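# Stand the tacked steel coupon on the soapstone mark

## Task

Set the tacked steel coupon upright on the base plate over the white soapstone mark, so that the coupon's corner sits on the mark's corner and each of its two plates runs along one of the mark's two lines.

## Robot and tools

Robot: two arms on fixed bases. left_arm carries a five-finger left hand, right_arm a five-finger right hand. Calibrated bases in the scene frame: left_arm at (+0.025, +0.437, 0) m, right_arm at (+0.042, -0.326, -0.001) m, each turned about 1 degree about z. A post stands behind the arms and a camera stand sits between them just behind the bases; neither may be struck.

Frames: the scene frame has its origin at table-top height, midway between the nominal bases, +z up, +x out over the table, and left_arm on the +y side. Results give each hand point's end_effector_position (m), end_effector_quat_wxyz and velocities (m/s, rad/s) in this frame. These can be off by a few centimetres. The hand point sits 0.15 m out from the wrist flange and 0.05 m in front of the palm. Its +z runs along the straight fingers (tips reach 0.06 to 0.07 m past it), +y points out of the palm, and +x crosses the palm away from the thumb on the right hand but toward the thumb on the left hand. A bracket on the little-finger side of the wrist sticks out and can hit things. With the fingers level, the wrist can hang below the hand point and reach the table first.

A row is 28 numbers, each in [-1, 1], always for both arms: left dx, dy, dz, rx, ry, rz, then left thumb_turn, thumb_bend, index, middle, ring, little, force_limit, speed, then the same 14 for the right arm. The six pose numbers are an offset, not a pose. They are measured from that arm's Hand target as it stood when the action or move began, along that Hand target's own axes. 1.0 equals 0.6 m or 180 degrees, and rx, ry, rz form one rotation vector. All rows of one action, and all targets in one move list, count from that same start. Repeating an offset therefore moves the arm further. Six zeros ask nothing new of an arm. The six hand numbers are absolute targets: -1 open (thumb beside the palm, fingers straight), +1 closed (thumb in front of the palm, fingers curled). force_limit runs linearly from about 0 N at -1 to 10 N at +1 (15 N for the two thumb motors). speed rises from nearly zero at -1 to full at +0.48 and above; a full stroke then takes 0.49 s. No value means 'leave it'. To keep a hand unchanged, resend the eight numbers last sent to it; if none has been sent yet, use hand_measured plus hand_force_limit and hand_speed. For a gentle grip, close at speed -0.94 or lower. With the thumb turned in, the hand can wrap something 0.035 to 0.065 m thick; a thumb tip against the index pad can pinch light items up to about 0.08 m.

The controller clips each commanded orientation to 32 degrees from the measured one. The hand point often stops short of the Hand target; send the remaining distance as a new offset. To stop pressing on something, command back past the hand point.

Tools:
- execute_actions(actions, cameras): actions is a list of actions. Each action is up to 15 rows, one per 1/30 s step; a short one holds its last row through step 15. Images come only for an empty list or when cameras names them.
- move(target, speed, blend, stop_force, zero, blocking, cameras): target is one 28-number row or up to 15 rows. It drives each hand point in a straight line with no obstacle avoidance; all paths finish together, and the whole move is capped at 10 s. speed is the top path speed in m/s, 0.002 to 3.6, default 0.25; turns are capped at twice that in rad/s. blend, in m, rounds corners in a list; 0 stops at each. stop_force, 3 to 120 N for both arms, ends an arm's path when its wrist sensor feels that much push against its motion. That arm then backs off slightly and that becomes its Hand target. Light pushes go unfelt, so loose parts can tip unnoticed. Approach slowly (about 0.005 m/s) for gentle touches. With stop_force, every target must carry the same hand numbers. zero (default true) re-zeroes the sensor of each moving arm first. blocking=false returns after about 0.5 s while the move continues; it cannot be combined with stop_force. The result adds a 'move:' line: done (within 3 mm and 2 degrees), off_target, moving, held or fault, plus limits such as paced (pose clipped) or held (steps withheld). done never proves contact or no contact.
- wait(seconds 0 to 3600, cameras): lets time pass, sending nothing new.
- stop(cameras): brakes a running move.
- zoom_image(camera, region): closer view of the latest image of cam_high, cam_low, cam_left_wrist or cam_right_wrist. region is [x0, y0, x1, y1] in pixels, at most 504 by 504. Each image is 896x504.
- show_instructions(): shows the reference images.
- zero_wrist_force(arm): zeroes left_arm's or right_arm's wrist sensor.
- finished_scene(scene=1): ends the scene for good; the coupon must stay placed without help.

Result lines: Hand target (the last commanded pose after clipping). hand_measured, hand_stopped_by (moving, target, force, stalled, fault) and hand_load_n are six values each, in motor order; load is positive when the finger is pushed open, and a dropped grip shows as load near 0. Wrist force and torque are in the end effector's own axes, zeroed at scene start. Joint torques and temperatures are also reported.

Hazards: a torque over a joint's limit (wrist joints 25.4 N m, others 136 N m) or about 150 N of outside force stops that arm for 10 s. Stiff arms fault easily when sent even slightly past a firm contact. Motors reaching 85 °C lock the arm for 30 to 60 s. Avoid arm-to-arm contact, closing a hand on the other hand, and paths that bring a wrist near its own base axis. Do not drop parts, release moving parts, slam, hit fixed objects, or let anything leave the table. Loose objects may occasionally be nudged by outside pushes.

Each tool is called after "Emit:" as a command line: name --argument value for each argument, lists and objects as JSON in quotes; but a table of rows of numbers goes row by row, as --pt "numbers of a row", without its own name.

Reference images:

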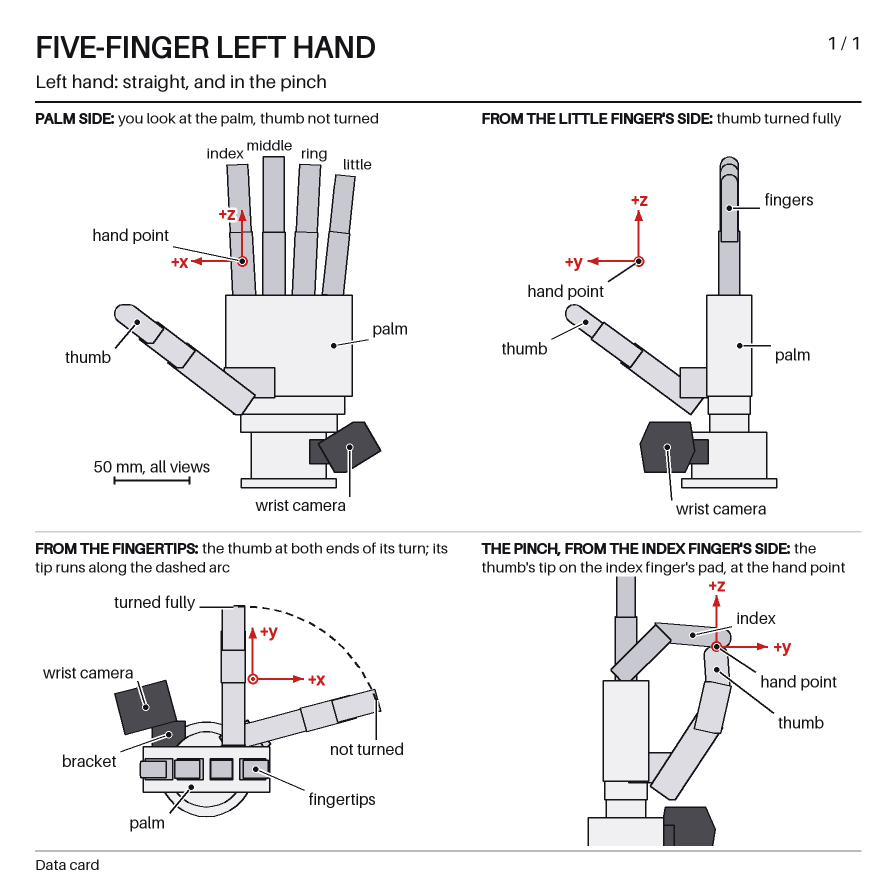

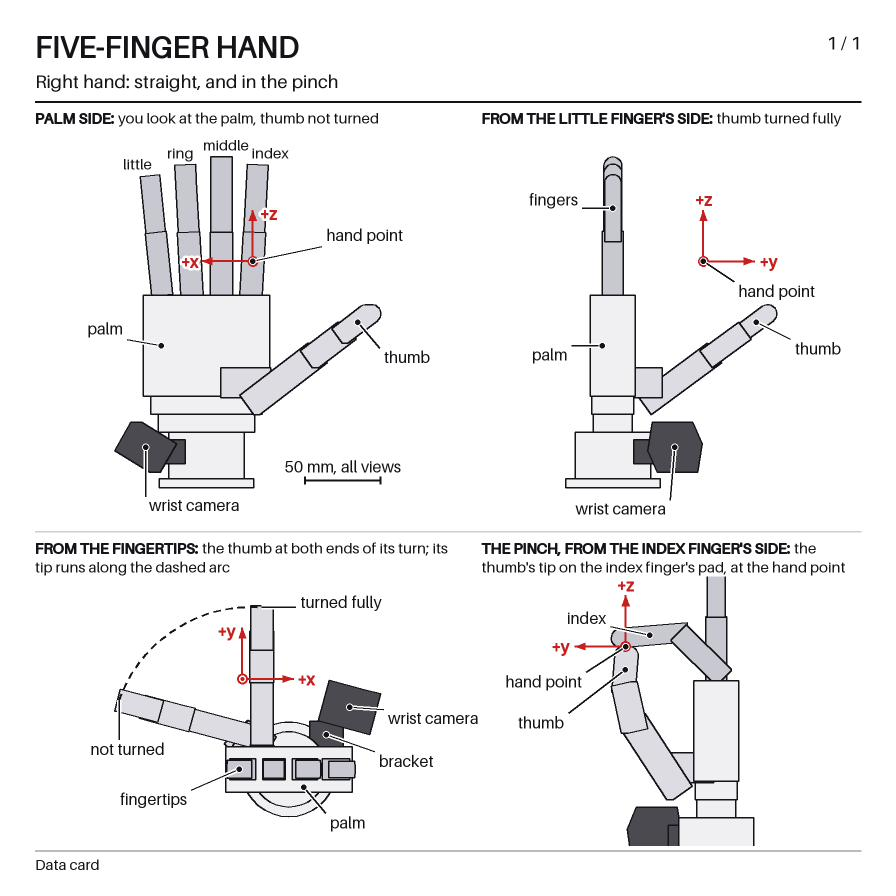

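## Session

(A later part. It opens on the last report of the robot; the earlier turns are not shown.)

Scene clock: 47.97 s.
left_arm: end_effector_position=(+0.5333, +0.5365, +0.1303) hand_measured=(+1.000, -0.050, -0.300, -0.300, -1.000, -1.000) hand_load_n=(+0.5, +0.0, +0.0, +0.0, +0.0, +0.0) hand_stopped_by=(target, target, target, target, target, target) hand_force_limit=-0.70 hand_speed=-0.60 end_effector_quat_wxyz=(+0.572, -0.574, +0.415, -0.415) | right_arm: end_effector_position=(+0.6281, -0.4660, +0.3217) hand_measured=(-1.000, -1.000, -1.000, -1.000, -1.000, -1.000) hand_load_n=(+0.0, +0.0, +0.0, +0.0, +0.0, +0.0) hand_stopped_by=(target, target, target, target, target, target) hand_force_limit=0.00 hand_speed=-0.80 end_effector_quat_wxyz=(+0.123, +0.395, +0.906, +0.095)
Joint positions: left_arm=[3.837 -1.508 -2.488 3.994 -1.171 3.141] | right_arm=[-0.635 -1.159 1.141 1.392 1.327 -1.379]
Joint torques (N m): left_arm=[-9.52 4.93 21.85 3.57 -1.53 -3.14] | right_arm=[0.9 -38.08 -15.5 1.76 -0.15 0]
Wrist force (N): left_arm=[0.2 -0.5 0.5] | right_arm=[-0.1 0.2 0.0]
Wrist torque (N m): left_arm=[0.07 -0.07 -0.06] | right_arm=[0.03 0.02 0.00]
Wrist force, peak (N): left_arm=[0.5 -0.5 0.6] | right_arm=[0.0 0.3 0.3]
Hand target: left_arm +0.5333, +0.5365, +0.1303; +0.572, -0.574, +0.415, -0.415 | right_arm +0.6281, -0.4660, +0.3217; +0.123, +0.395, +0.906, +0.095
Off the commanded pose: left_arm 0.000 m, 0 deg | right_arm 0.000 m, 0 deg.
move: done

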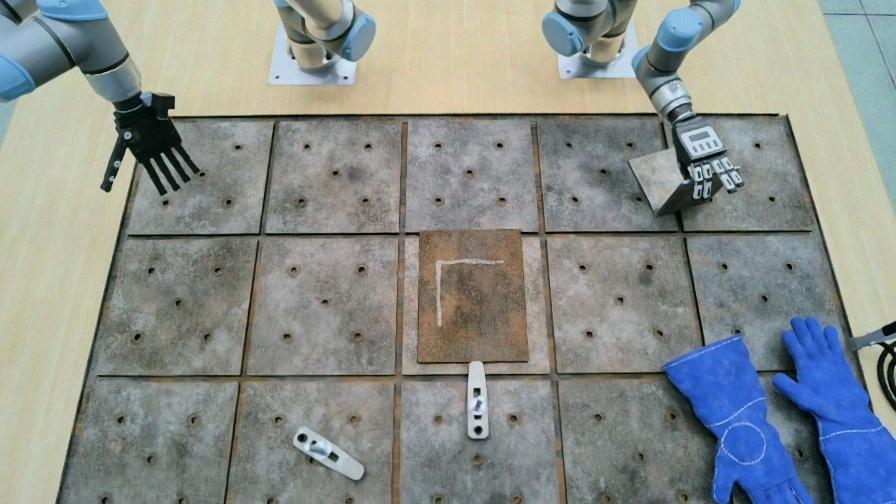

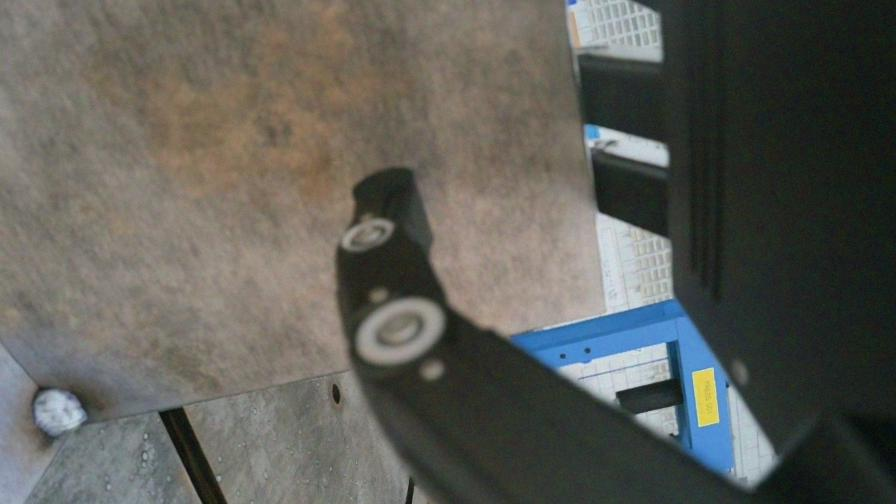

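Emit:
move --target '[0,-0.025,0,0,0,0,1,-0.05,-0.3,-0.3,-1,-1,-0.7,-0.9,0,0,0,0,0,0,-1,-1,-1,-1,-1,-1,0,-0.8]' --speed 0.06

Emit:
move --target '[0,0,0,0,0,0,1,-0.05,0.4,0.4,-1,-1,-0.7,-0.9,0,0,0,0,0,0,-1,-1,-1,-1,-1,-1,0,-0.8]' --cameras '["cam_high","cam_left_wrist"]'

Scene clock: 49.77 s.
left_arm: end_effector_position=(+0.5334, +0.5364, +0.1453) hand_measured=(+1.000, -0.050, -0.300, -0.300, -1.000, -1.000) hand_load_n=(+0.0, +0.0, +0.0, +0.0, -0.5, +0.0) hand_stopped_by=(target, target, target, target, target, target) hand_force_limit=-0.70 hand_speed=-0.90 end_effector_quat_wxyz=(+0.572, -0.574, +0.415, -0.415) | right_arm: end_effector_position=(+0.6281, -0.4660, +0.3217) hand_measured=(-1.000, -1.000, -1.000, -1.000, -1.000, -1.000) hand_load_n=(+0.0, +0.0, +0.0, +0.0, +0.0, +0.0) hand_stopped_by=(target, target, target, target, target, target) hand_force_limit=0.00 hand_speed=-0.80 end_effector_quat_wxyz=(+0.123, +0.395, +0.906, +0.095)
Joint positions: left_arm=[3.837 -1.467 -2.468 3.932 -1.171 3.141] | right_arm=[-0.635 -1.159 1.141 1.392 1.327 -1.379]
Joint torques (N m): left_arm=[10.45 17.63 23.59 -1.02 1.03 2.74] | right_arm=[1.04 -39.7 -15.76 1.91 -0.3 0.11]
Wrist force (N): left_arm=[0.3 0.3 0.4] | right_arm=[0.0 0.2 -0.2]
Wrist torque (N m): left_arm=[0.15 -0.07 -0.10] | right_arm=[0.03 0.01 0.00]
Wrist force, peak (N): left_arm=[0.6 0.8 0.4] | right_arm=[-0.3 0.4 0.3]
Hand target: left_arm +0.5333, +0.5365, +0.1453; +0.572, -0.574, +0.415, -0.415 | right_arm +0.6281, -0.4660, +0.3217; +0.123, +0.395, +0.906, +0.095
Off the commanded pose: left_arm 0.000 m, 0 deg | right_arm 0.000 m, 0 deg.
move: done

Scene clock: 51.23 s.
left_arm: end_effector_position=(+0.5334, +0.5365, +0.1453) hand_measured=(+1.000, -0.050, +0.034, +0.016, -1.000, -1.000) hand_load_n=(-0.5, +0.5, +2.5, +2.0, +0.0, +0.0) hand_stopped_by=(target, target, force, force, target, target) hand_force_limit=-0.70 hand_speed=-0.90 end_effector_quat_wxyz=(+0.572, -0.574, +0.415, -0.415) | right_arm: end_effector_position=(+0.6281, -0.4660, +0.3217) hand_measured=(-1.000, -1.000, -1.000, -1.000, -1.000, -1.000) hand_load_n=(+0.0, +0.0, +0.0, +0.0, +0.0, +0.0) hand_stopped_by=(target, target, target, target, target, target) hand_force_limit=0.00 hand_speed=-0.80 end_effector_quat_wxyz=(+0.123, +0.395, +0.906, +0.095)
Joint positions: left_arm=[3.837 -1.466 -2.468 3.932 -1.171 3.141] | right_arm=[-0.635 -1.159 1.141 1.392 1.327 -1.379]
Joint torques (N m): left_arm=[10.5 16.63 17.59 -0.95 1.13 2.85] | right_arm=[1.34 -39.22 -14.92 1.81 -0.27 0.06]
Wrist force (N): left_arm=[1.2 -3.2 9.2] | right_arm=[-0.1 0.1 0.0]
Wrist torque (N m): left_arm=[-0.42 0.05 -0.04] | right_arm=[0.01 0.01 0.00]
Wrist force, peak (N): left_arm=[1.4 -3.0 9.4] | right_arm=[0.4 0.3 -0.2]
Hand target: left_arm +0.5333, +0.5365, +0.1453; +0.572, -0.574, +0.415, -0.415 | right_arm +0.6281, -0.4660, +0.3217; +0.123, +0.395, +0.906, +0.095
Off the commanded pose: left_arm 0.000 m, 0 deg | right_arm 0.000 m, 0 deg.
move: done

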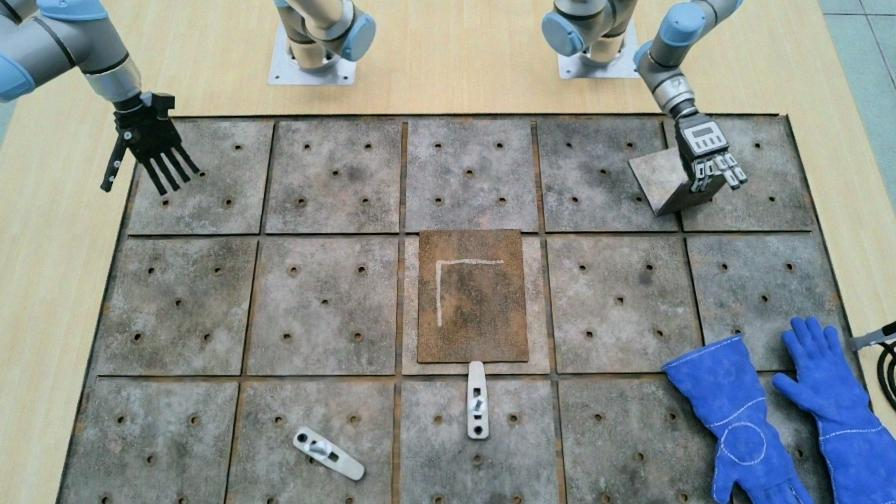

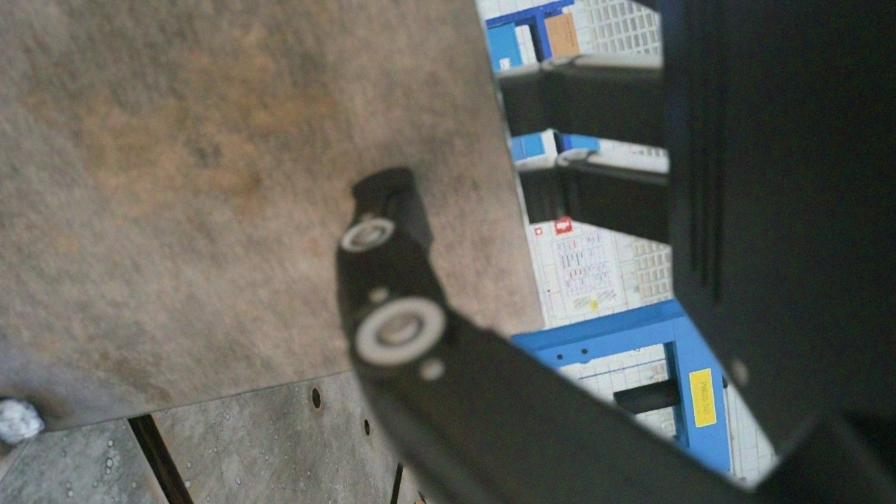

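Emit:
move --target '[0,0,0,0,0,0,1,-0.2,-0.15,-0.15,-1,-1,-0.7,-0.5,0,0,0,0,0,0,-1,-1,-1,-1,-1,-1,0,-0.8]'

Emit:
move --target '[0,0,0.0167,0,0,0,1,-0.2,-0.15,-0.15,-1,-1,-0.7,-0.5,0,0,0,0,0,0,-1,-1,-1,-1,-1,-1,0,-0.8]' --speed 0.04

Emit:
move --target '[0,0,0,0,0,0,1,0.1,-0.15,-0.15,-1,-1,-0.8,-0.9,0,0,0,0,0,0,-1,-1,-1,-1,-1,-1,0,-0.8]' --cameras '["cam_left_wrist"]'

Scene clock: 52.87 s.
left_arm: end_effector_position=(+0.5333, +0.5365, +0.1453) hand_measured=(+1.000, -0.200, -0.150, -0.150, -1.000, -1.000) hand_load_n=(+0.0, +0.0, +0.0, +0.0, -0.5, +0.0) hand_stopped_by=(target, target, target, target, target, target) hand_force_limit=-0.70 hand_speed=-0.50 end_effector_quat_wxyz=(+0.572, -0.574, +0.415, -0.415) | right_arm: end_effector_position=(+0.6281, -0.4660, +0.3217) hand_measured=(-1.000, -1.000, -1.000, -1.000, -1.000, -1.000) hand_load_n=(+0.0, +0.0, +0.0, +0.0, +0.0, +0.0) hand_stopped_by=(target, target, target, target, target, target) hand_force_limit=0.00 hand_speed=-0.80 end_effector_quat_wxyz=(+0.123, +0.395, +0.906, +0.095)
Joint positions: left_arm=[3.837 -1.466 -2.468 3.932 -1.171 3.141] | right_arm=[-0.635 -1.159 1.141 1.392 1.327 -1.379]
Joint torques (N m): left_arm=[10.11 12.97 12.74 -0.39 1.21 2.75] | right_arm=[0.42 -39.18 -15.46 1.88 -0.24 0.05]
Wrist force (N): left_arm=[0.4 0.7 0.1] | right_arm=[-0.1 0.1 0.0]
Wrist torque (N m): left_arm=[0.20 -0.09 -0.10] | right_arm=[0.02 0.03 0.00]
Wrist force, peak (N): left_arm=[1.1 -3.8 9.4] | right_arm=[-0.3 0.1 -0.2]
Hand target: left_arm +0.5333, +0.5365, +0.1453; +0.572, -0.574, +0.415, -0.415 | right_arm +0.6281, -0.4660, +0.3217; +0.123, +0.395, +0.906, +0.095
Off the commanded pose: left_arm 0.000 m, 0 deg | right_arm 0.000 m, 0 deg.
move: done

Scene clock: 53.57 s.
left_arm: end_effector_position=(+0.5428, +0.5396, +0.1453) hand_measured=(+1.000, -0.200, -0.150, -0.150, -1.000, -1.000) hand_load_n=(+0.0, +0.0, -0.5, +0.0, +0.0, +0.0) hand_stopped_by=(target, target, target, target, target, target) hand_force_limit=-0.70 hand_speed=-0.50 end_effector_quat_wxyz=(+0.572, -0.574, +0.415, -0.415) | right_arm: end_effector_position=(+0.6281, -0.4660, +0.3217) hand_measured=(-1.000, -1.000, -1.000, -1.000, -1.000, -1.000) hand_load_n=(+0.0, +0.0, +0.0, +0.0, +0.0, +0.0) hand_stopped_by=(target, target, target, target, target, target) hand_force_limit=0.00 hand_speed=-0.80 end_effector_quat_wxyz=(+0.123, +0.395, +0.906, +0.095)
Joint positions: left_arm=[3.821 -1.496 -2.443 3.936 -1.187 3.141] | right_arm=[-0.635 -1.159 1.141 1.392 1.327 -1.379]
Joint torques (N m): left_arm=[-9.85 5.07 24.84 4.19 -1.81 0.27] | right_arm=[1.04 -39.85 -15.25 1.89 -0.18 0.12]
Wrist force (N): left_arm=[1.5 -0.6 -6.1] | right_arm=[0.1 0.0 -0.1]
Wrist torque (N m): left_arm=[0.17 -0.28 -0.05] | right_arm=[0.01 0.00 0.01]
Wrist force, peak (N): left_arm=[1.7 -0.9 -7.5] | right_arm=[-0.1 0.2 -0.4]
Hand target: left_arm +0.5429, +0.5396, +0.1453; +0.572, -0.574, +0.415, -0.415 | right_arm +0.6281, -0.4660, +0.3217; +0.123, +0.395, +0.906, +0.095
Off the commanded pose: left_arm 0.000 m, 0 deg | right_arm 0.000 m, 0 deg.
move: done

Scene clock: 54.07 s.
left_arm: end_effector_position=(+0.5429, +0.5396, +0.1453) hand_measured=(+1.000, -0.188, -0.150, -0.150, -1.000, -1.000) hand_load_n=(+0.0, +2.0, +0.0, +0.0, +0.0, +0.0) hand_stopped_by=(target, force, target, target, target, target) hand_force_limit=-0.80 hand_speed=-0.90 end_effector_quat_wxyz=(+0.572, -0.574, +0.415, -0.415) | right_arm: end_effector_position=(+0.6281, -0.4660, +0.3217) hand_measured=(-1.000, -1.000, -1.000, -1.000, -1.000, -1.000) hand_load_n=(+0.0, +0.0, +0.0, +0.0, +0.0, +0.0) hand_stopped_by=(target, target, target, target, target, target) hand_force_limit=0.00 hand_speed=-0.80 end_effector_quat_wxyz=(+0.123, +0.395, +0.906, +0.095)
Joint positions: left_arm=[3.82 -1.496 -2.442 3.936 -1.187 3.141] | right_arm=[-0.635 -1.159 1.141 1.392 1.327 -1.379]
Joint torques (N m): left_arm=[-9.51 5.56 25.92 4.35 -1.72 -1.55] | right_arm=[0.87 -38.37 -15.71 1.8 -0.25 0.09]
Wrist force (N): left_arm=[1.0 2.2 -5.7] | right_arm=[-0.2 -0.1 0.1]
Wrist torque (N m): left_arm=[0.34 -0.20 -0.12] | right_arm=[-0.01 0.03 -0.01]
Wrist force, peak (N): left_arm=[1.3 2.3 -6.1] | right_arm=[-0.1 0.1 -0.4]
Hand target: left_arm +0.5429, +0.5396, +0.1453; +0.572, -0.574, +0.415, -0.415 | right_arm +0.6281, -0.4660, +0.3217; +0.123, +0.395, +0.906, +0.095
Off the commanded pose: left_arm 0.000 m, 0 deg | right_arm 0.000 m, 0 deg.
move: done

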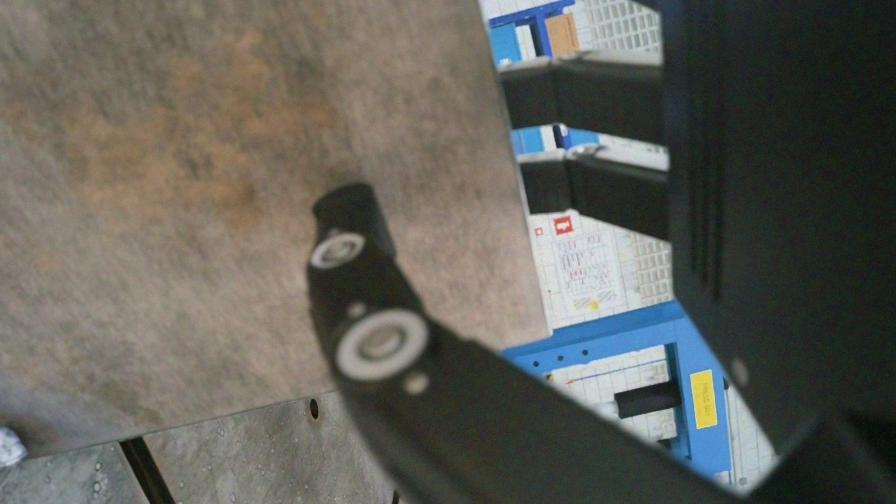

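Emit:
move --target '[0,0,0,0,0,0,1,0.12,0.4,0.4,-1,-1,-0.2,-0.9,0,0,0,0,0,0,-1,-1,-1,-1,-1,-1,0,-0.8]' --cameras '["cam_left_wrist"]'

Scene clock: 56.20 s.
left_arm: end_effector_position=(+0.5429, +0.5396, +0.1453) hand_measured=(+1.000, -0.170, +0.164, +0.146, -1.000, -1.000) hand_load_n=(+0.0, +7.0, +5.0, +3.0, +0.0, +0.0) hand_stopped_by=(target, force, force, force, target, target) hand_force_limit=-0.20 hand_speed=-0.90 end_effector_quat_wxyz=(+0.572, -0.574, +0.415, -0.415) | right_arm: end_effector_position=(+0.6281, -0.4660, +0.3217) hand_measured=(-1.000, -1.000, -1.000, -1.000, -1.000, -1.000) hand_load_n=(+0.0, +0.0, +0.0, +0.0, +0.0, +0.0) hand_stopped_by=(target, target, target, target, target, target) hand_force_limit=0.00 hand_speed=-0.80 end_effector_quat_wxyz=(+0.123, +0.395, +0.906, +0.095)
Joint positions: left_arm=[3.82 -1.496 -2.442 3.936 -1.187 3.141] | right_arm=[-0.635 -1.159 1.141 1.392 1.327 -1.379]
Joint torques (N m): left_arm=[-8.26 14.48 20.95 2.27 -1.42 -2.71] | right_arm=[0.78 -39.53 -14.6 1.87 -0.24 0.17]
Wrist force (N): left_arm=[2.0 -11.5 -9.1] | right_arm=[0.1 0.2 -0.1]
Wrist torque (N m): left_arm=[-0.68 -0.41 0.09] | right_arm=[0.03 -0.02 0.01]
Wrist force, peak (N): left_arm=[2.5 -11.6 -9.3] | right_arm=[-0.1 0.4 -0.1]
Hand target: left_arm +0.5429, +0.5396, +0.1453; +0.572, -0.574, +0.415, -0.415 | right_arm +0.6281, -0.4660, +0.3217; +0.123, +0.395, +0.906, +0.095
Off the commanded pose: left_arm 0.000 m, 0 deg | right_arm 0.000 m, 0 deg.
move: done

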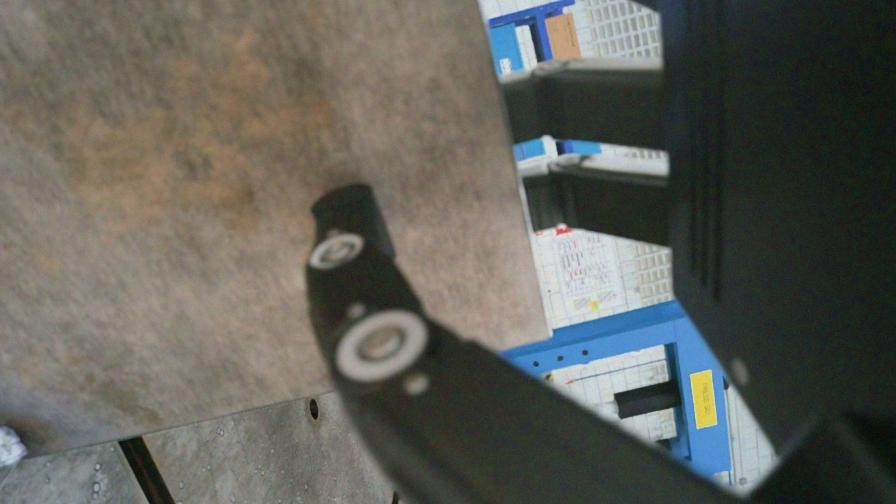

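Emit:
move --target '[0,0,0,0,0,0,1,0.3,0.5,0.5,-1,-1,0.4,-0.9,0,0,0,0,0,0,-1,-1,-1,-1,-1,-1,0,-0.8]'

Emit:
move --target '[0,-0.0083,0,0,0,0,1,0.3,0.5,0.5,-1,-1,0.4,-0.9,0,0,0,0,0,0,-1,-1,-1,-1,-1,-1,0,-0.8]' --speed 0.02

Scene clock: 57.40 s.
left_arm: end_effector_position=(+0.5429, +0.5396, +0.1453) hand_measured=(+1.000, -0.158, +0.180, +0.172, -1.000, -1.000) hand_load_n=(+0.0, +10.5, +6.5, +8.0, +0.0, +0.0) hand_stopped_by=(target, force, force, force, target, target) hand_force_limit=0.40 hand_speed=-0.90 end_effector_quat_wxyz=(+0.572, -0.574, +0.415, -0.415) | right_arm: end_effector_position=(+0.6281, -0.4660, +0.3217) hand_measured=(-1.000, -1.000, -1.000, -1.000, -1.000, -1.000) hand_load_n=(+0.0, +0.0, +0.0, +0.0, +0.0, +0.0) hand_stopped_by=(target, target, target, target, target, target) hand_force_limit=0.00 hand_speed=-0.80 end_effector_quat_wxyz=(+0.123, +0.395, +0.906, +0.095)
Joint positions: left_arm=[3.82 -1.496 -2.442 3.936 -1.187 3.141] | right_arm=[-0.635 -1.159 1.141 1.392 1.327 -1.379]
Joint torques (N m): left_arm=[-3.48 7.79 7.34 -1.59 -1.27 -2.35] | right_arm=[0.4 -38.73 -15.4 1.87 -0.16 0.26]
Wrist force (N): left_arm=[1.6 -18.7 -11.3] | right_arm=[0.1 0.1 -0.1]
Wrist torque (N m): left_arm=[-1.14 -0.44 0.22] | right_arm=[0.02 -0.01 0.01]
Wrist force, peak (N): left_arm=[1.6 -20.9 -11.0] | right_arm=[0.1 0.4 -0.1]
Hand target: left_arm +0.5429, +0.5396, +0.1453; +0.572, -0.574, +0.415, -0.415 | right_arm +0.6281, -0.4660, +0.3217; +0.123, +0.395, +0.906, +0.095
Off the commanded pose: left_arm 0.000 m, 0 deg | right_arm 0.000 m, 0 deg.
move: done

Scene clock: 58.07 s.
left_arm: end_effector_position=(+0.5429, +0.5396, +0.1502) hand_measured=(+1.000, -0.158, +0.180, +0.172, -1.000, -1.000) hand_load_n=(+0.0, +13.5, +5.5, +4.0, +0.0, +0.0) hand_stopped_by=(target, force, force, force, target, target) hand_force_limit=0.40 hand_speed=-0.90 end_effector_quat_wxyz=(+0.572, -0.574, +0.415, -0.415) | right_arm: end_effector_position=(+0.6281, -0.4660, +0.3217) hand_measured=(-1.000, -1.000, -1.000, -1.000, -1.000, -1.000) hand_load_n=(+0.0, +0.0, +0.0, +0.0, +0.0, +0.0) hand_stopped_by=(target, target, target, target, target, target) hand_force_limit=0.00 hand_speed=-0.80 end_effector_quat_wxyz=(+0.123, +0.395, +0.906, +0.095)
Joint positions: left_arm=[3.82 -1.484 -2.436 3.917 -1.187 3.141] | right_arm=[-0.635 -1.159 1.141 1.392 1.327 -1.379]
Joint torques (N m): left_arm=[-0.66 26.18 32.17 2.65 1.29 -3.08] | right_arm=[0.96 -39.55 -14.9 1.73 -0.13 0.12]
Wrist force (N): left_arm=[-0.8 20.5 -2.1] | right_arm=[0.0 0.4 -0.1]
Wrist torque (N m): left_arm=[0.98 -0.17 -0.37] | right_arm=[0.04 0.00 0.01]
Wrist force, peak (N): left_arm=[1.0 -20.2 -10.9] | right_arm=[0.0 0.4 -0.1]
Hand target: left_arm +0.5429, +0.5396, +0.1503; +0.572, -0.574, +0.415, -0.415 | right_arm +0.6281, -0.4660, +0.3217; +0.123, +0.395, +0.906, +0.095
Off the commanded pose: left_arm 0.000 m, 0 deg | right_arm 0.000 m, 0 deg.
move: done

Emit:
wait --seconds 0.1 --cameras '["cam_high","cam_left_wrist"]'

Emit:
zoom_image --camera "cam_high" --region '[620, 120, 760, 230]'

Scene clock: 58.57 s.
left_arm: end_effector_position=(+0.5429, +0.5396, +0.1503) hand_measured=(+1.000, -0.158, +0.180, +0.172, -1.000, -1.000) hand_load_n=(+0.5, +13.5, +5.5, +4.0, +0.0, +0.0) hand_stopped_by=(target, force, force, force, target, target) hand_force_limit=0.40 hand_speed=-0.90 end_effector_quat_wxyz=(+0.572, -0.574, +0.415, -0.415) | right_arm: end_effector_position=(+0.6281, -0.4660, +0.3217) hand_measured=(-1.000, -1.000, -1.000, -1.000, -1.000, -1.000) hand_load_n=(+0.0, +0.0, +0.0, +0.0, +0.0, +0.0) hand_stopped_by=(target, target, target, target, target, target) hand_force_limit=0.00 hand_speed=-0.80 end_effector_quat_wxyz=(+0.123, +0.395, +0.906, +0.095)
Joint positions: left_arm=[3.82 -1.483 -2.436 3.917 -1.187 3.141] | right_arm=[-0.635 -1.159 1.141 1.392 1.327 -1.379]
Joint torques (N m): left_arm=[2.73 26.18 32.54 2.81 1.56 -2.64] | right_arm=[0.19 -39.83 -14.65 1.82 -0.02 0.16]
Wrist force (N): left_arm=[-1.0 21.2 -2.0] | right_arm=[-0.1 0.2 -0.2]
Wrist torque (N m): left_arm=[1.03 -0.13 -0.39] | right_arm=[0.03 0.02 0.01]
Wrist force, peak (N): left_arm=[-0.2 22.7 -2.2] | right_arm=[-0.1 0.4 0.0]
Hand target: left_arm +0.5429, +0.5396, +0.1503; +0.572, -0.574, +0.415, -0.415 | right_arm +0.6281, -0.4660, +0.3217; +0.123, +0.395, +0.906, +0.095
Off the commanded pose: left_arm 0.000 m, 0 deg | right_arm 0.000 m, 0 deg.
wait: 0.10 s; at rest from the start

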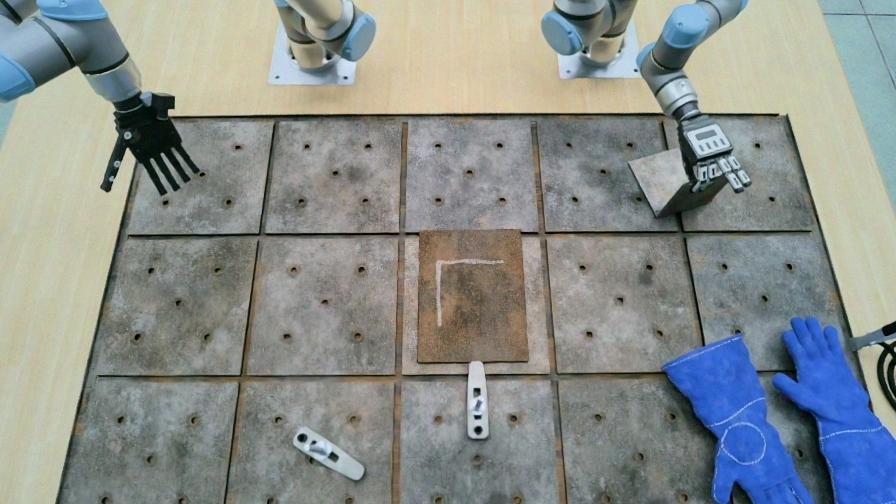

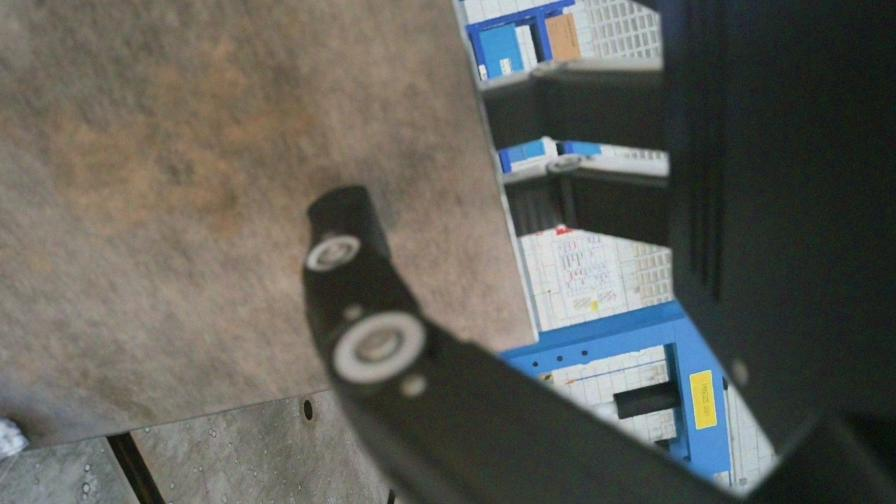

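Scaled by 3.600 from the camera's image (finer frame: 1280x720).

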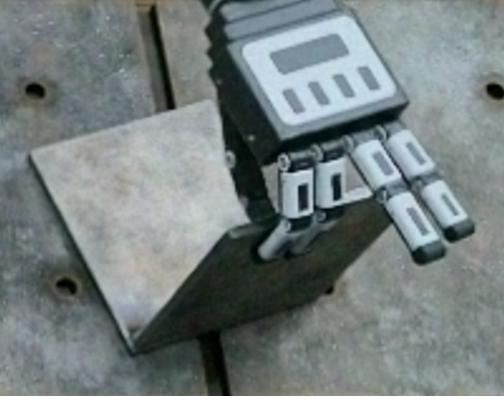

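Emit:
move --target '[0,-0.0167,0,0,0,0,1,0.3,0.5,0.5,-1,-1,0.4,-0.9,0,0,0,0,0,0,-1,-1,-1,-1,-1,-1,0,-0.8]' --speed 0.02 --cameras '["cam_high","cam_left_wrist"]'

Emit:
zoom_image --camera "cam_high" --region '[620, 120, 760, 230]'

Scene clock: 60.40 s.
left_arm: end_effector_position=(+0.5429, +0.5397, +0.1602) hand_measured=(+1.000, -0.158, +0.180, +0.172, -1.000, -1.000) hand_load_n=(+0.0, +13.5, +5.0, +4.5, -0.5, +0.0) hand_stopped_by=(target, force, force, force, target, target) hand_force_limit=0.40 hand_speed=-0.90 end_effector_quat_wxyz=(+0.572, -0.574, +0.415, -0.415) | right_arm: end_effector_position=(+0.6281, -0.4660, +0.3217) hand_measured=(-1.000, -1.000, -1.000, -1.000, -1.000, -1.000) hand_load_n=(+0.0, +0.0, +0.0, +0.0, +0.0, +0.0) hand_stopped_by=(target, target, target, target, target, target) hand_force_limit=0.00 hand_speed=-0.80 end_effector_quat_wxyz=(+0.123, +0.395, +0.906, +0.095)
Joint positions: left_arm=[3.82 -1.459 -2.422 3.878 -1.187 3.141] | right_arm=[-0.635 -1.159 1.141 1.392 1.327 -1.379]
Joint torques (N m): left_arm=[8.65 25.46 32.85 2.75 1.66 -2.99] | right_arm=[1.39 -39.13 -14.95 1.96 -0.15 0.16]
Wrist force (N): left_arm=[-0.2 21.7 -1.4] | right_arm=[0.0 0.3 -0.1]
Wrist torque (N m): left_arm=[0.92 -0.15 -0.37] | right_arm=[0.06 0.02 0.01]
Wrist force, peak (N): left_arm=[-1.0 23.3 -1.5] | right_arm=[0.1 0.2 -0.3]
Hand target: left_arm +0.5429, +0.5397, +0.1603; +0.572, -0.574, +0.415, -0.415 | right_arm +0.6281, -0.4660, +0.3217; +0.123, +0.395, +0.906, +0.095
Off the commanded pose: left_arm 0.000 m, 0 deg | right_arm 0.000 m, 0 deg.
move: done

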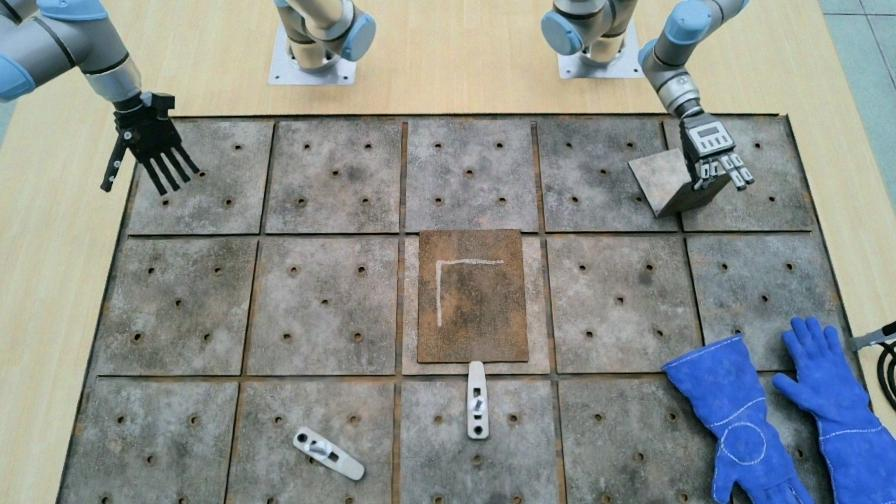

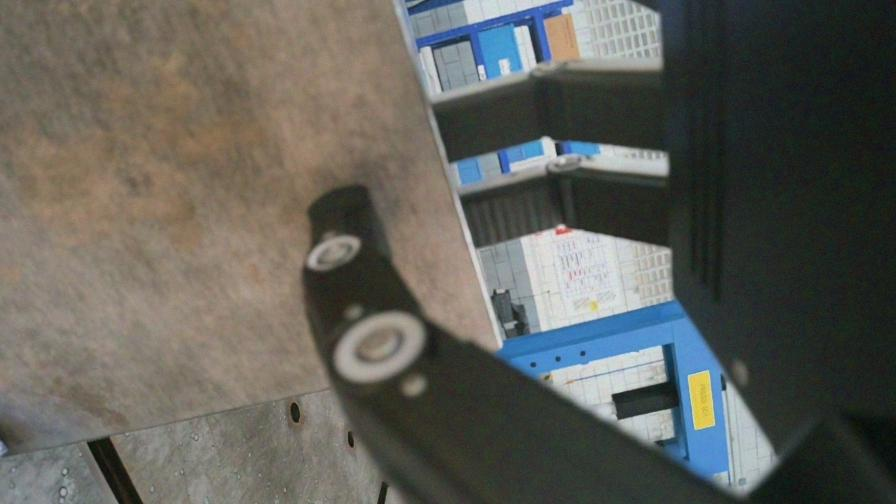

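Scaled by 3.600 from the camera's image (finer frame: 1280x720).

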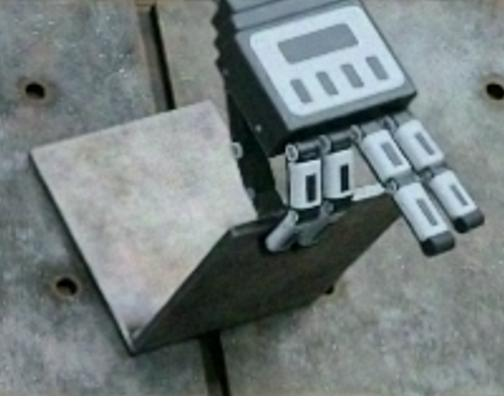

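Emit:
zoom_image --camera "cam_left_wrist" --region '[350, 250, 600, 400]'

Emit:
zoom_image --camera "cam_low" --region '[280, 170, 560, 330]'

Scaled by 2.016 from the camera's image (finer frame: 1280x720).

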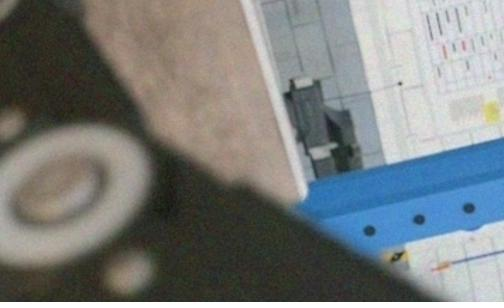

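This scene's latest camera images include none from cam_low. They are from: cam_high, cam_left_wrist. cam_low's image comes with the result of a call that names it in "cameras".

Emit:
move --target '[0,0,0,0,0,0,1,-0.25,0,0,-1,-1,0.4,-0.5,0,0,0,0,0,0,-1,-1,-1,-1,-1,-1,0,-0.8]'

Emit:
move --target '[0,0.0417,0,0,0,0,1,-0.25,0,0,-1,-1,0.4,-0.5,0,0,0,0,0,0,-1,-1,-1,-1,-1,-1,0,-0.8]' --speed 0.05

Emit:
move --target '[0,0,0,0,0,0,1,0.4,0.6,0.6,-1,-1,1,-0.9,0,0,0,0,0,0,-1,-1,-1,-1,-1,-1,0,-0.8]' --cameras '["cam_high","cam_left_wrist"]'

Scene clock: 64.70 s.
left_arm: end_effector_position=(+0.5430, +0.5397, +0.1604) hand_measured=(+1.000, -0.250, +0.000, +0.000, -1.000, -1.000) hand_load_n=(+0.0, +0.0, +0.0, +0.0, +0.0, +0.0) hand_stopped_by=(target, target, target, target, target, target) hand_force_limit=0.40 hand_speed=-0.50 end_effector_quat_wxyz=(+0.572, -0.574, +0.415, -0.415) | right_arm: end_effector_position=(+0.6281, -0.4660, +0.3217) hand_measured=(-1.000, -1.000, -1.000, -1.000, -1.000, -1.000) hand_load_n=(+0.0, +0.0, +0.0, +0.0, +0.0, +0.0) hand_stopped_by=(target, target, target, target, target, target) hand_force_limit=0.00 hand_speed=-0.80 end_effector_quat_wxyz=(+0.123, +0.395, +0.906, +0.095)
Joint positions: left_arm=[3.82 -1.459 -2.421 3.878 -1.187 3.141] | right_arm=[-0.635 -1.159 1.141 1.392 1.327 -1.379]
Joint torques (N m): left_arm=[9.76 7.47 7.85 2.07 -0.39 2.3] | right_arm=[0.56 -39.29 -14.8 1.86 -0.03 0.31]
Wrist force (N): left_arm=[0.6 -0.8 0.4] | right_arm=[-0.1 0.2 -0.1]
Wrist torque (N m): left_arm=[-0.08 -0.12 -0.05] | right_arm=[0.02 0.02 0.00]
Wrist force, peak (N): left_arm=[0.0 22.3 -1.8] | right_arm=[0.1 0.4 0.0]
Hand target: left_arm +0.5429, +0.5397, +0.1603; +0.572, -0.574, +0.415, -0.415 | right_arm +0.6281, -0.4660, +0.3217; +0.123, +0.395, +0.906, +0.095
Off the commanded pose: left_arm 0.000 m, 0 deg | right_arm 0.000 m, 0 deg.
move: done

Scene clock: 65.77 s.
left_arm: end_effector_position=(+0.5428, +0.5396, +0.1353) hand_measured=(+1.000, -0.250, +0.000, +0.000, -1.000, -1.000) hand_load_n=(+0.0, +0.0, +0.0, +0.0, -0.5, +0.0) hand_stopped_by=(target, target, target, target, target, target) hand_force_limit=0.40 hand_speed=-0.50 end_effector_quat_wxyz=(+0.572, -0.574, +0.415, -0.415) | right_arm: end_effector_position=(+0.6281, -0.4660, +0.3217) hand_measured=(-1.000, -1.000, -1.000, -1.000, -1.000, -1.000) hand_load_n=(+0.0, +0.0, +0.0, +0.0, +0.5, +0.0) hand_stopped_by=(target, target, target, target, target, target) hand_force_limit=0.00 hand_speed=-0.80 end_effector_quat_wxyz=(+0.123, +0.395, +0.906, +0.095)
Joint positions: left_arm=[3.821 -1.523 -2.455 3.976 -1.187 3.141] | right_arm=[-0.635 -1.159 1.141 1.392 1.327 -1.379]
Joint torques (N m): left_arm=[-10.05 6.83 5.24 3.56 -0.94 -3.08] | right_arm=[1.6 -39.84 -14.76 1.79 -0.18 0.17]
Wrist force (N): left_arm=[0.5 -1.0 0.7] | right_arm=[0.0 0.1 -0.3]
Wrist torque (N m): left_arm=[-0.12 -0.11 -0.05] | right_arm=[0.02 0.01 0.00]
Wrist force, peak (N): left_arm=[0.4 -1.1 0.6] | right_arm=[-0.2 0.4 0.1]
Hand target: left_arm +0.5429, +0.5396, +0.1353; +0.572, -0.574, +0.415, -0.415 | right_arm +0.6281, -0.4660, +0.3217; +0.123, +0.395, +0.906, +0.095
Off the commanded pose: left_arm 0.000 m, 0 deg | right_arm 0.000 m, 0 deg.
move: done

Scene clock: 66.87 s.
left_arm: end_effector_position=(+0.5429, +0.5396, +0.1353) hand_measured=(+1.000, -0.134, +0.186, +0.182, -1.000, -1.000) hand_load_n=(+0.5, +14.0, +10.0, +11.5, +0.0, +0.0) hand_stopped_by=(target, force, force, force, target, target) hand_force_limit=1.00 hand_speed=-0.90 end_effector_quat_wxyz=(+0.572, -0.574, +0.415, -0.415) | right_arm: end_effector_position=(+0.6281, -0.4660, +0.3217) hand_measured=(-1.000, -1.000, -1.000, -1.000, -1.000, -1.000) hand_load_n=(+0.0, +0.0, +0.0, +0.0, +0.0, +0.0) hand_stopped_by=(target, target, target, target, target, target) hand_force_limit=0.00 hand_speed=-0.80 end_effector_quat_wxyz=(+0.123, +0.395, +0.906, +0.095)
Joint positions: left_arm=[3.82 -1.523 -2.455 3.976 -1.187 3.141] | right_arm=[-0.635 -1.159 1.141 1.392 1.327 -1.379]
Joint torques (N m): left_arm=[-5.91 1.87 -15.83 -10.81 -0.95 -1.18] | right_arm=[0.87 -39.51 -14.65 1.77 -0.17 0.13]
Wrist force (N): left_arm=[4.9 -40.1 39.1] | right_arm=[-0.2 0.3 -0.1]
Wrist torque (N m): left_arm=[-3.20 0.46 0.56] | right_arm=[0.04 0.04 0.00]
Wrist force, peak (N): left_arm=[4.9 -40.1 39.1] | right_arm=[-0.1 0.4 0.1]
Hand target: left_arm +0.5429, +0.5396, +0.1353; +0.572, -0.574, +0.415, -0.415 | right_arm +0.6281, -0.4660, +0.3217; +0.123, +0.395, +0.906, +0.095
Off the commanded pose: left_arm 0.000 m, 0 deg | right_arm 0.000 m, 0 deg.
move: done

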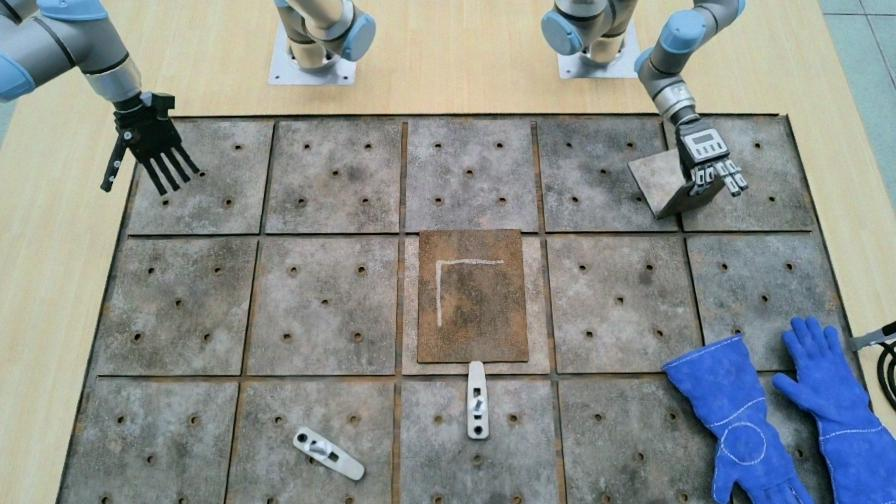

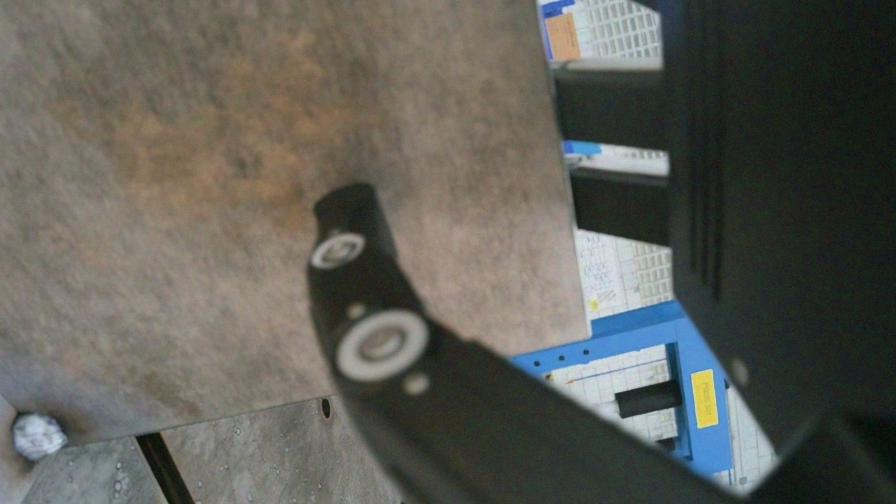

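Emit:
move --target '[0,-0.02,0,0,0,0,1,0.4,0.6,0.6,-1,-1,1,-0.9,0,0,0,0,0,0,-1,-1,-1,-1,-1,-1,0,-0.8]' --speed 0.02 --cameras '["cam_high","cam_left_wrist"]'

Emit:
zoom_image --camera "cam_high" --region '[620, 120, 760, 230]'

Scene clock: 68.87 s.
left_arm: end_effector_position=(+0.5429, +0.5396, +0.1472) hand_measured=(+1.000, -0.134, +0.184, +0.182, -1.000, -1.000) hand_load_n=(+0.5, +18.0, +5.5, +8.5, -0.5, +0.0) hand_stopped_by=(target, force, force, force, target, target) hand_force_limit=1.00 hand_speed=-0.90 end_effector_quat_wxyz=(+0.572, -0.574, +0.415, -0.415) | right_arm: end_effector_position=(+0.6281, -0.4660, +0.3217) hand_measured=(-1.000, -1.000, -1.000, -1.000, -1.000, -1.000) hand_load_n=(+0.0, +0.0, +0.0, +0.5, +0.0, +0.0) hand_stopped_by=(target, target, target, target, target, target) hand_force_limit=0.00 hand_speed=-0.80 end_effector_quat_wxyz=(+0.123, +0.395, +0.906, +0.095)
Joint positions: left_arm=[3.82 -1.491 -2.44 3.929 -1.187 3.141] | right_arm=[-0.635 -1.159 1.141 1.392 1.327 -1.379]
Joint torques (N m): left_arm=[6.52 28.47 33.08 3.1 0.19 -0.12] | right_arm=[1.17 -39.53 -14.62 1.77 -0.11 0.25]
Wrist force (N): left_arm=[-0.8 23.9 -1.0] | right_arm=[0.0 0.1 0.0]
Wrist torque (N m): left_arm=[0.98 -0.06 -0.50] | right_arm=[0.02 -0.01 0.01]
Wrist force, peak (N): left_arm=[4.3 -41.3 40.8] | right_arm=[0.1 0.2 -0.4]
Hand target: left_arm +0.5429, +0.5396, +0.1473; +0.572, -0.574, +0.415, -0.415 | right_arm +0.6281, -0.4660, +0.3217; +0.123, +0.395, +0.906, +0.095
Off the commanded pose: left_arm 0.000 m, 0 deg | right_arm 0.000 m, 0 deg.
move: done

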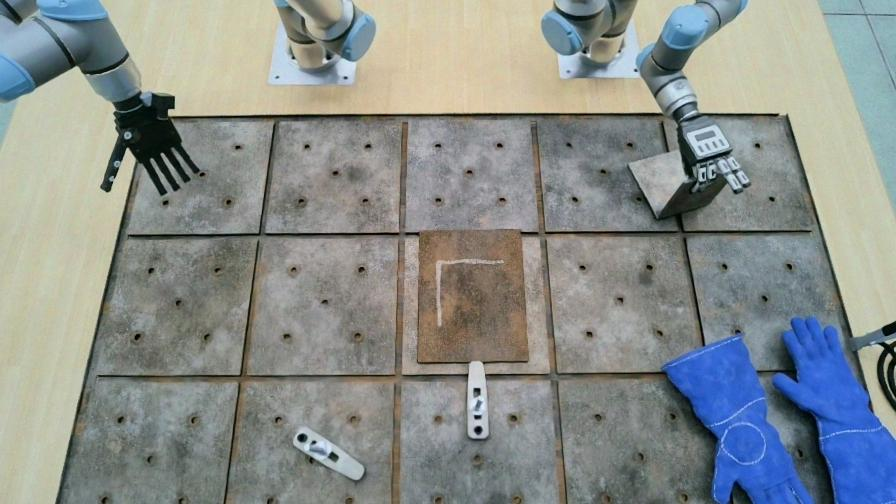

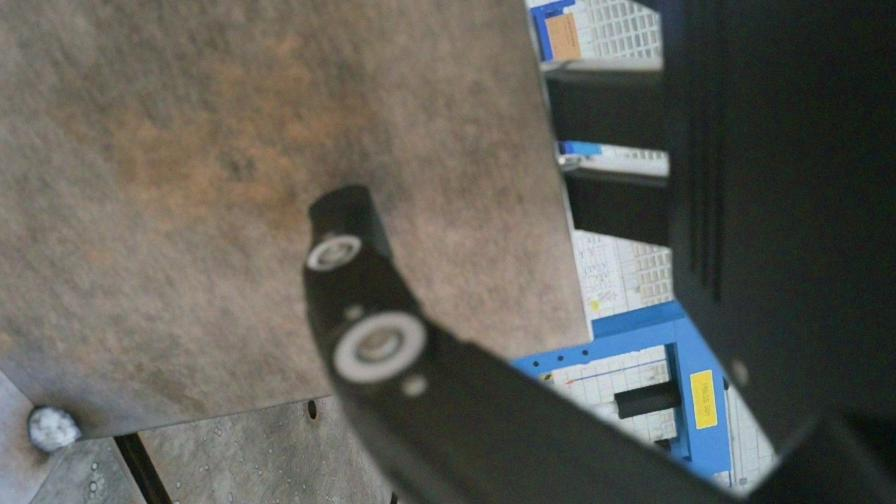

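Scaled by 3.600 from the camera's image (finer frame: 1280x720).

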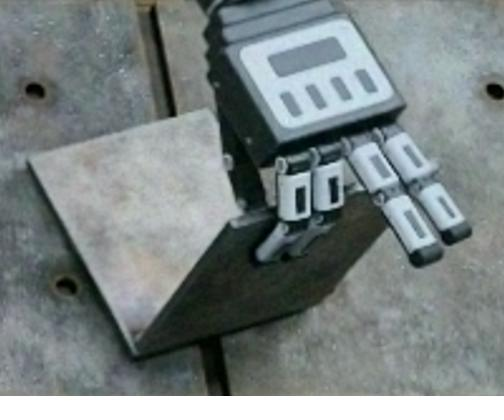

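Emit:
move --target '[0,-0.0333,0,0,0,0,1,0.4,0.6,0.6,-1,-1,1,-0.9,0,0,0,0,0,0,-1,-1,-1,-1,-1,-1,0,-0.8]' --speed 0.03 --cameras '["cam_high","cam_left_wrist"]'

Emit:
zoom_image --camera "cam_high" --region '[620, 120, 760, 230]'

Scene clock: 73.77 s.
left_arm: end_effector_position=(+0.5429, +0.5397, +0.1672) hand_measured=(+1.000, -0.134, +0.186, +0.182, -1.000, -1.000) hand_load_n=(+0.5, +17.0, +4.5, +9.5, +0.0, +0.0) hand_stopped_by=(target, force, force, force, target, target) hand_force_limit=1.00 hand_speed=-0.90 end_effector_quat_wxyz=(+0.572, -0.574, +0.415, -0.415) | right_arm: end_effector_position=(+0.6281, -0.4660, +0.3217) hand_measured=(-1.000, -1.000, -1.000, -1.000, -1.000, -1.000) hand_load_n=(+0.0, +0.0, +0.0, +0.0, +0.0, +0.0) hand_stopped_by=(target, target, target, target, target, target) hand_force_limit=0.00 hand_speed=-0.80 end_effector_quat_wxyz=(+0.123, +0.395, +0.906, +0.095)
Joint positions: left_arm=[3.82 -1.443 -2.411 3.851 -1.187 3.141] | right_arm=[-0.635 -1.159 1.141 1.392 1.327 -1.379]
Joint torques (N m): left_arm=[8.75 25.99 33.79 2.86 0.62 -1.94] | right_arm=[0.73 -39.84 -13.84 1.81 -0.08 0.25]
Wrist force (N): left_arm=[-0.3 22.2 -0.1] | right_arm=[-0.1 0.2 -0.2]
Wrist torque (N m): left_arm=[0.91 -0.10 -0.40] | right_arm=[0.03 0.03 0.00]
Wrist force, peak (N): left_arm=[-0.1 24.6 -0.9] | right_arm=[-0.1 0.4 -0.4]
Hand target: left_arm +0.5429, +0.5397, +0.1672; +0.572, -0.574, +0.415, -0.415 | right_arm +0.6281, -0.4660, +0.3217; +0.123, +0.395, +0.906, +0.095
Off the commanded pose: left_arm 0.000 m, 0 deg | right_arm 0.000 m, 0 deg.
move: done

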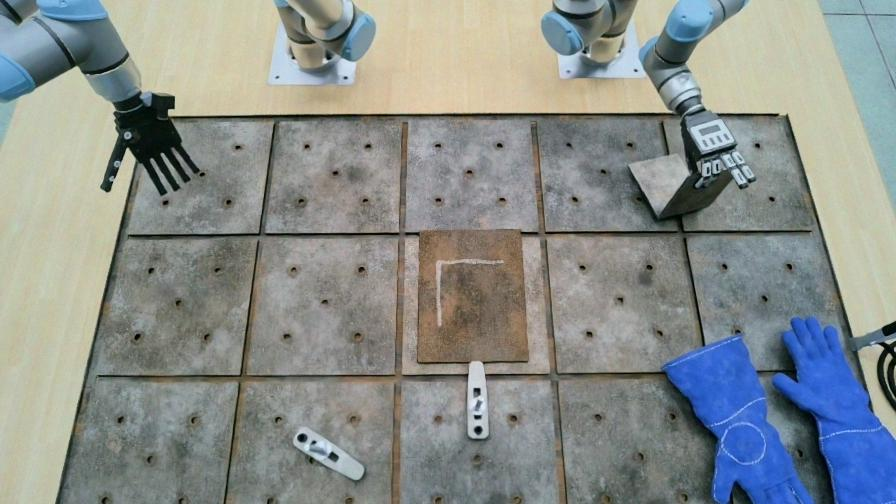

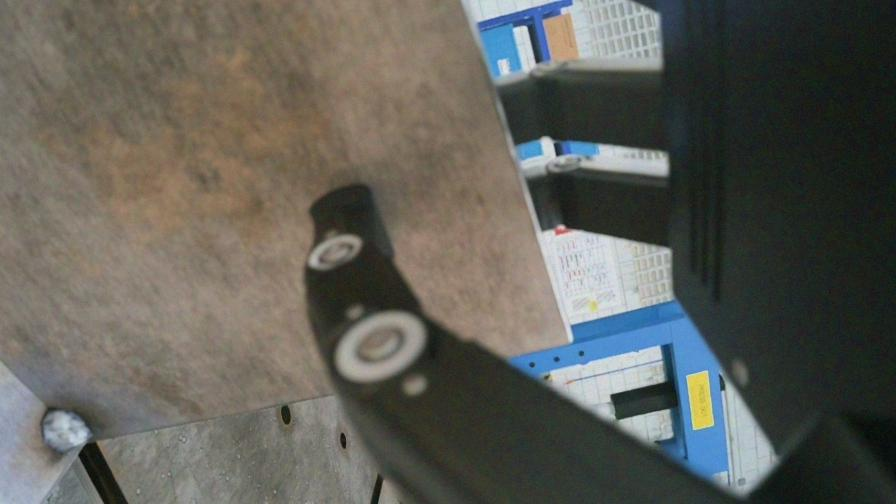

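Scaled by 3.600 from the camera's image (finer frame: 1280x720).

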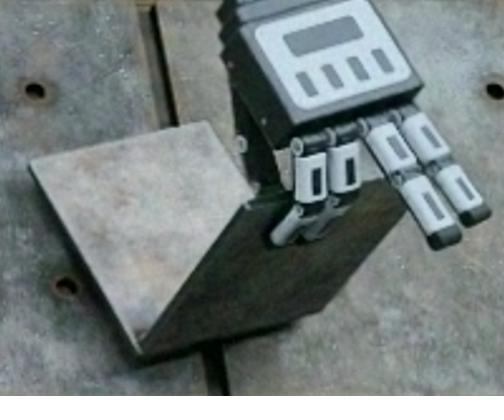

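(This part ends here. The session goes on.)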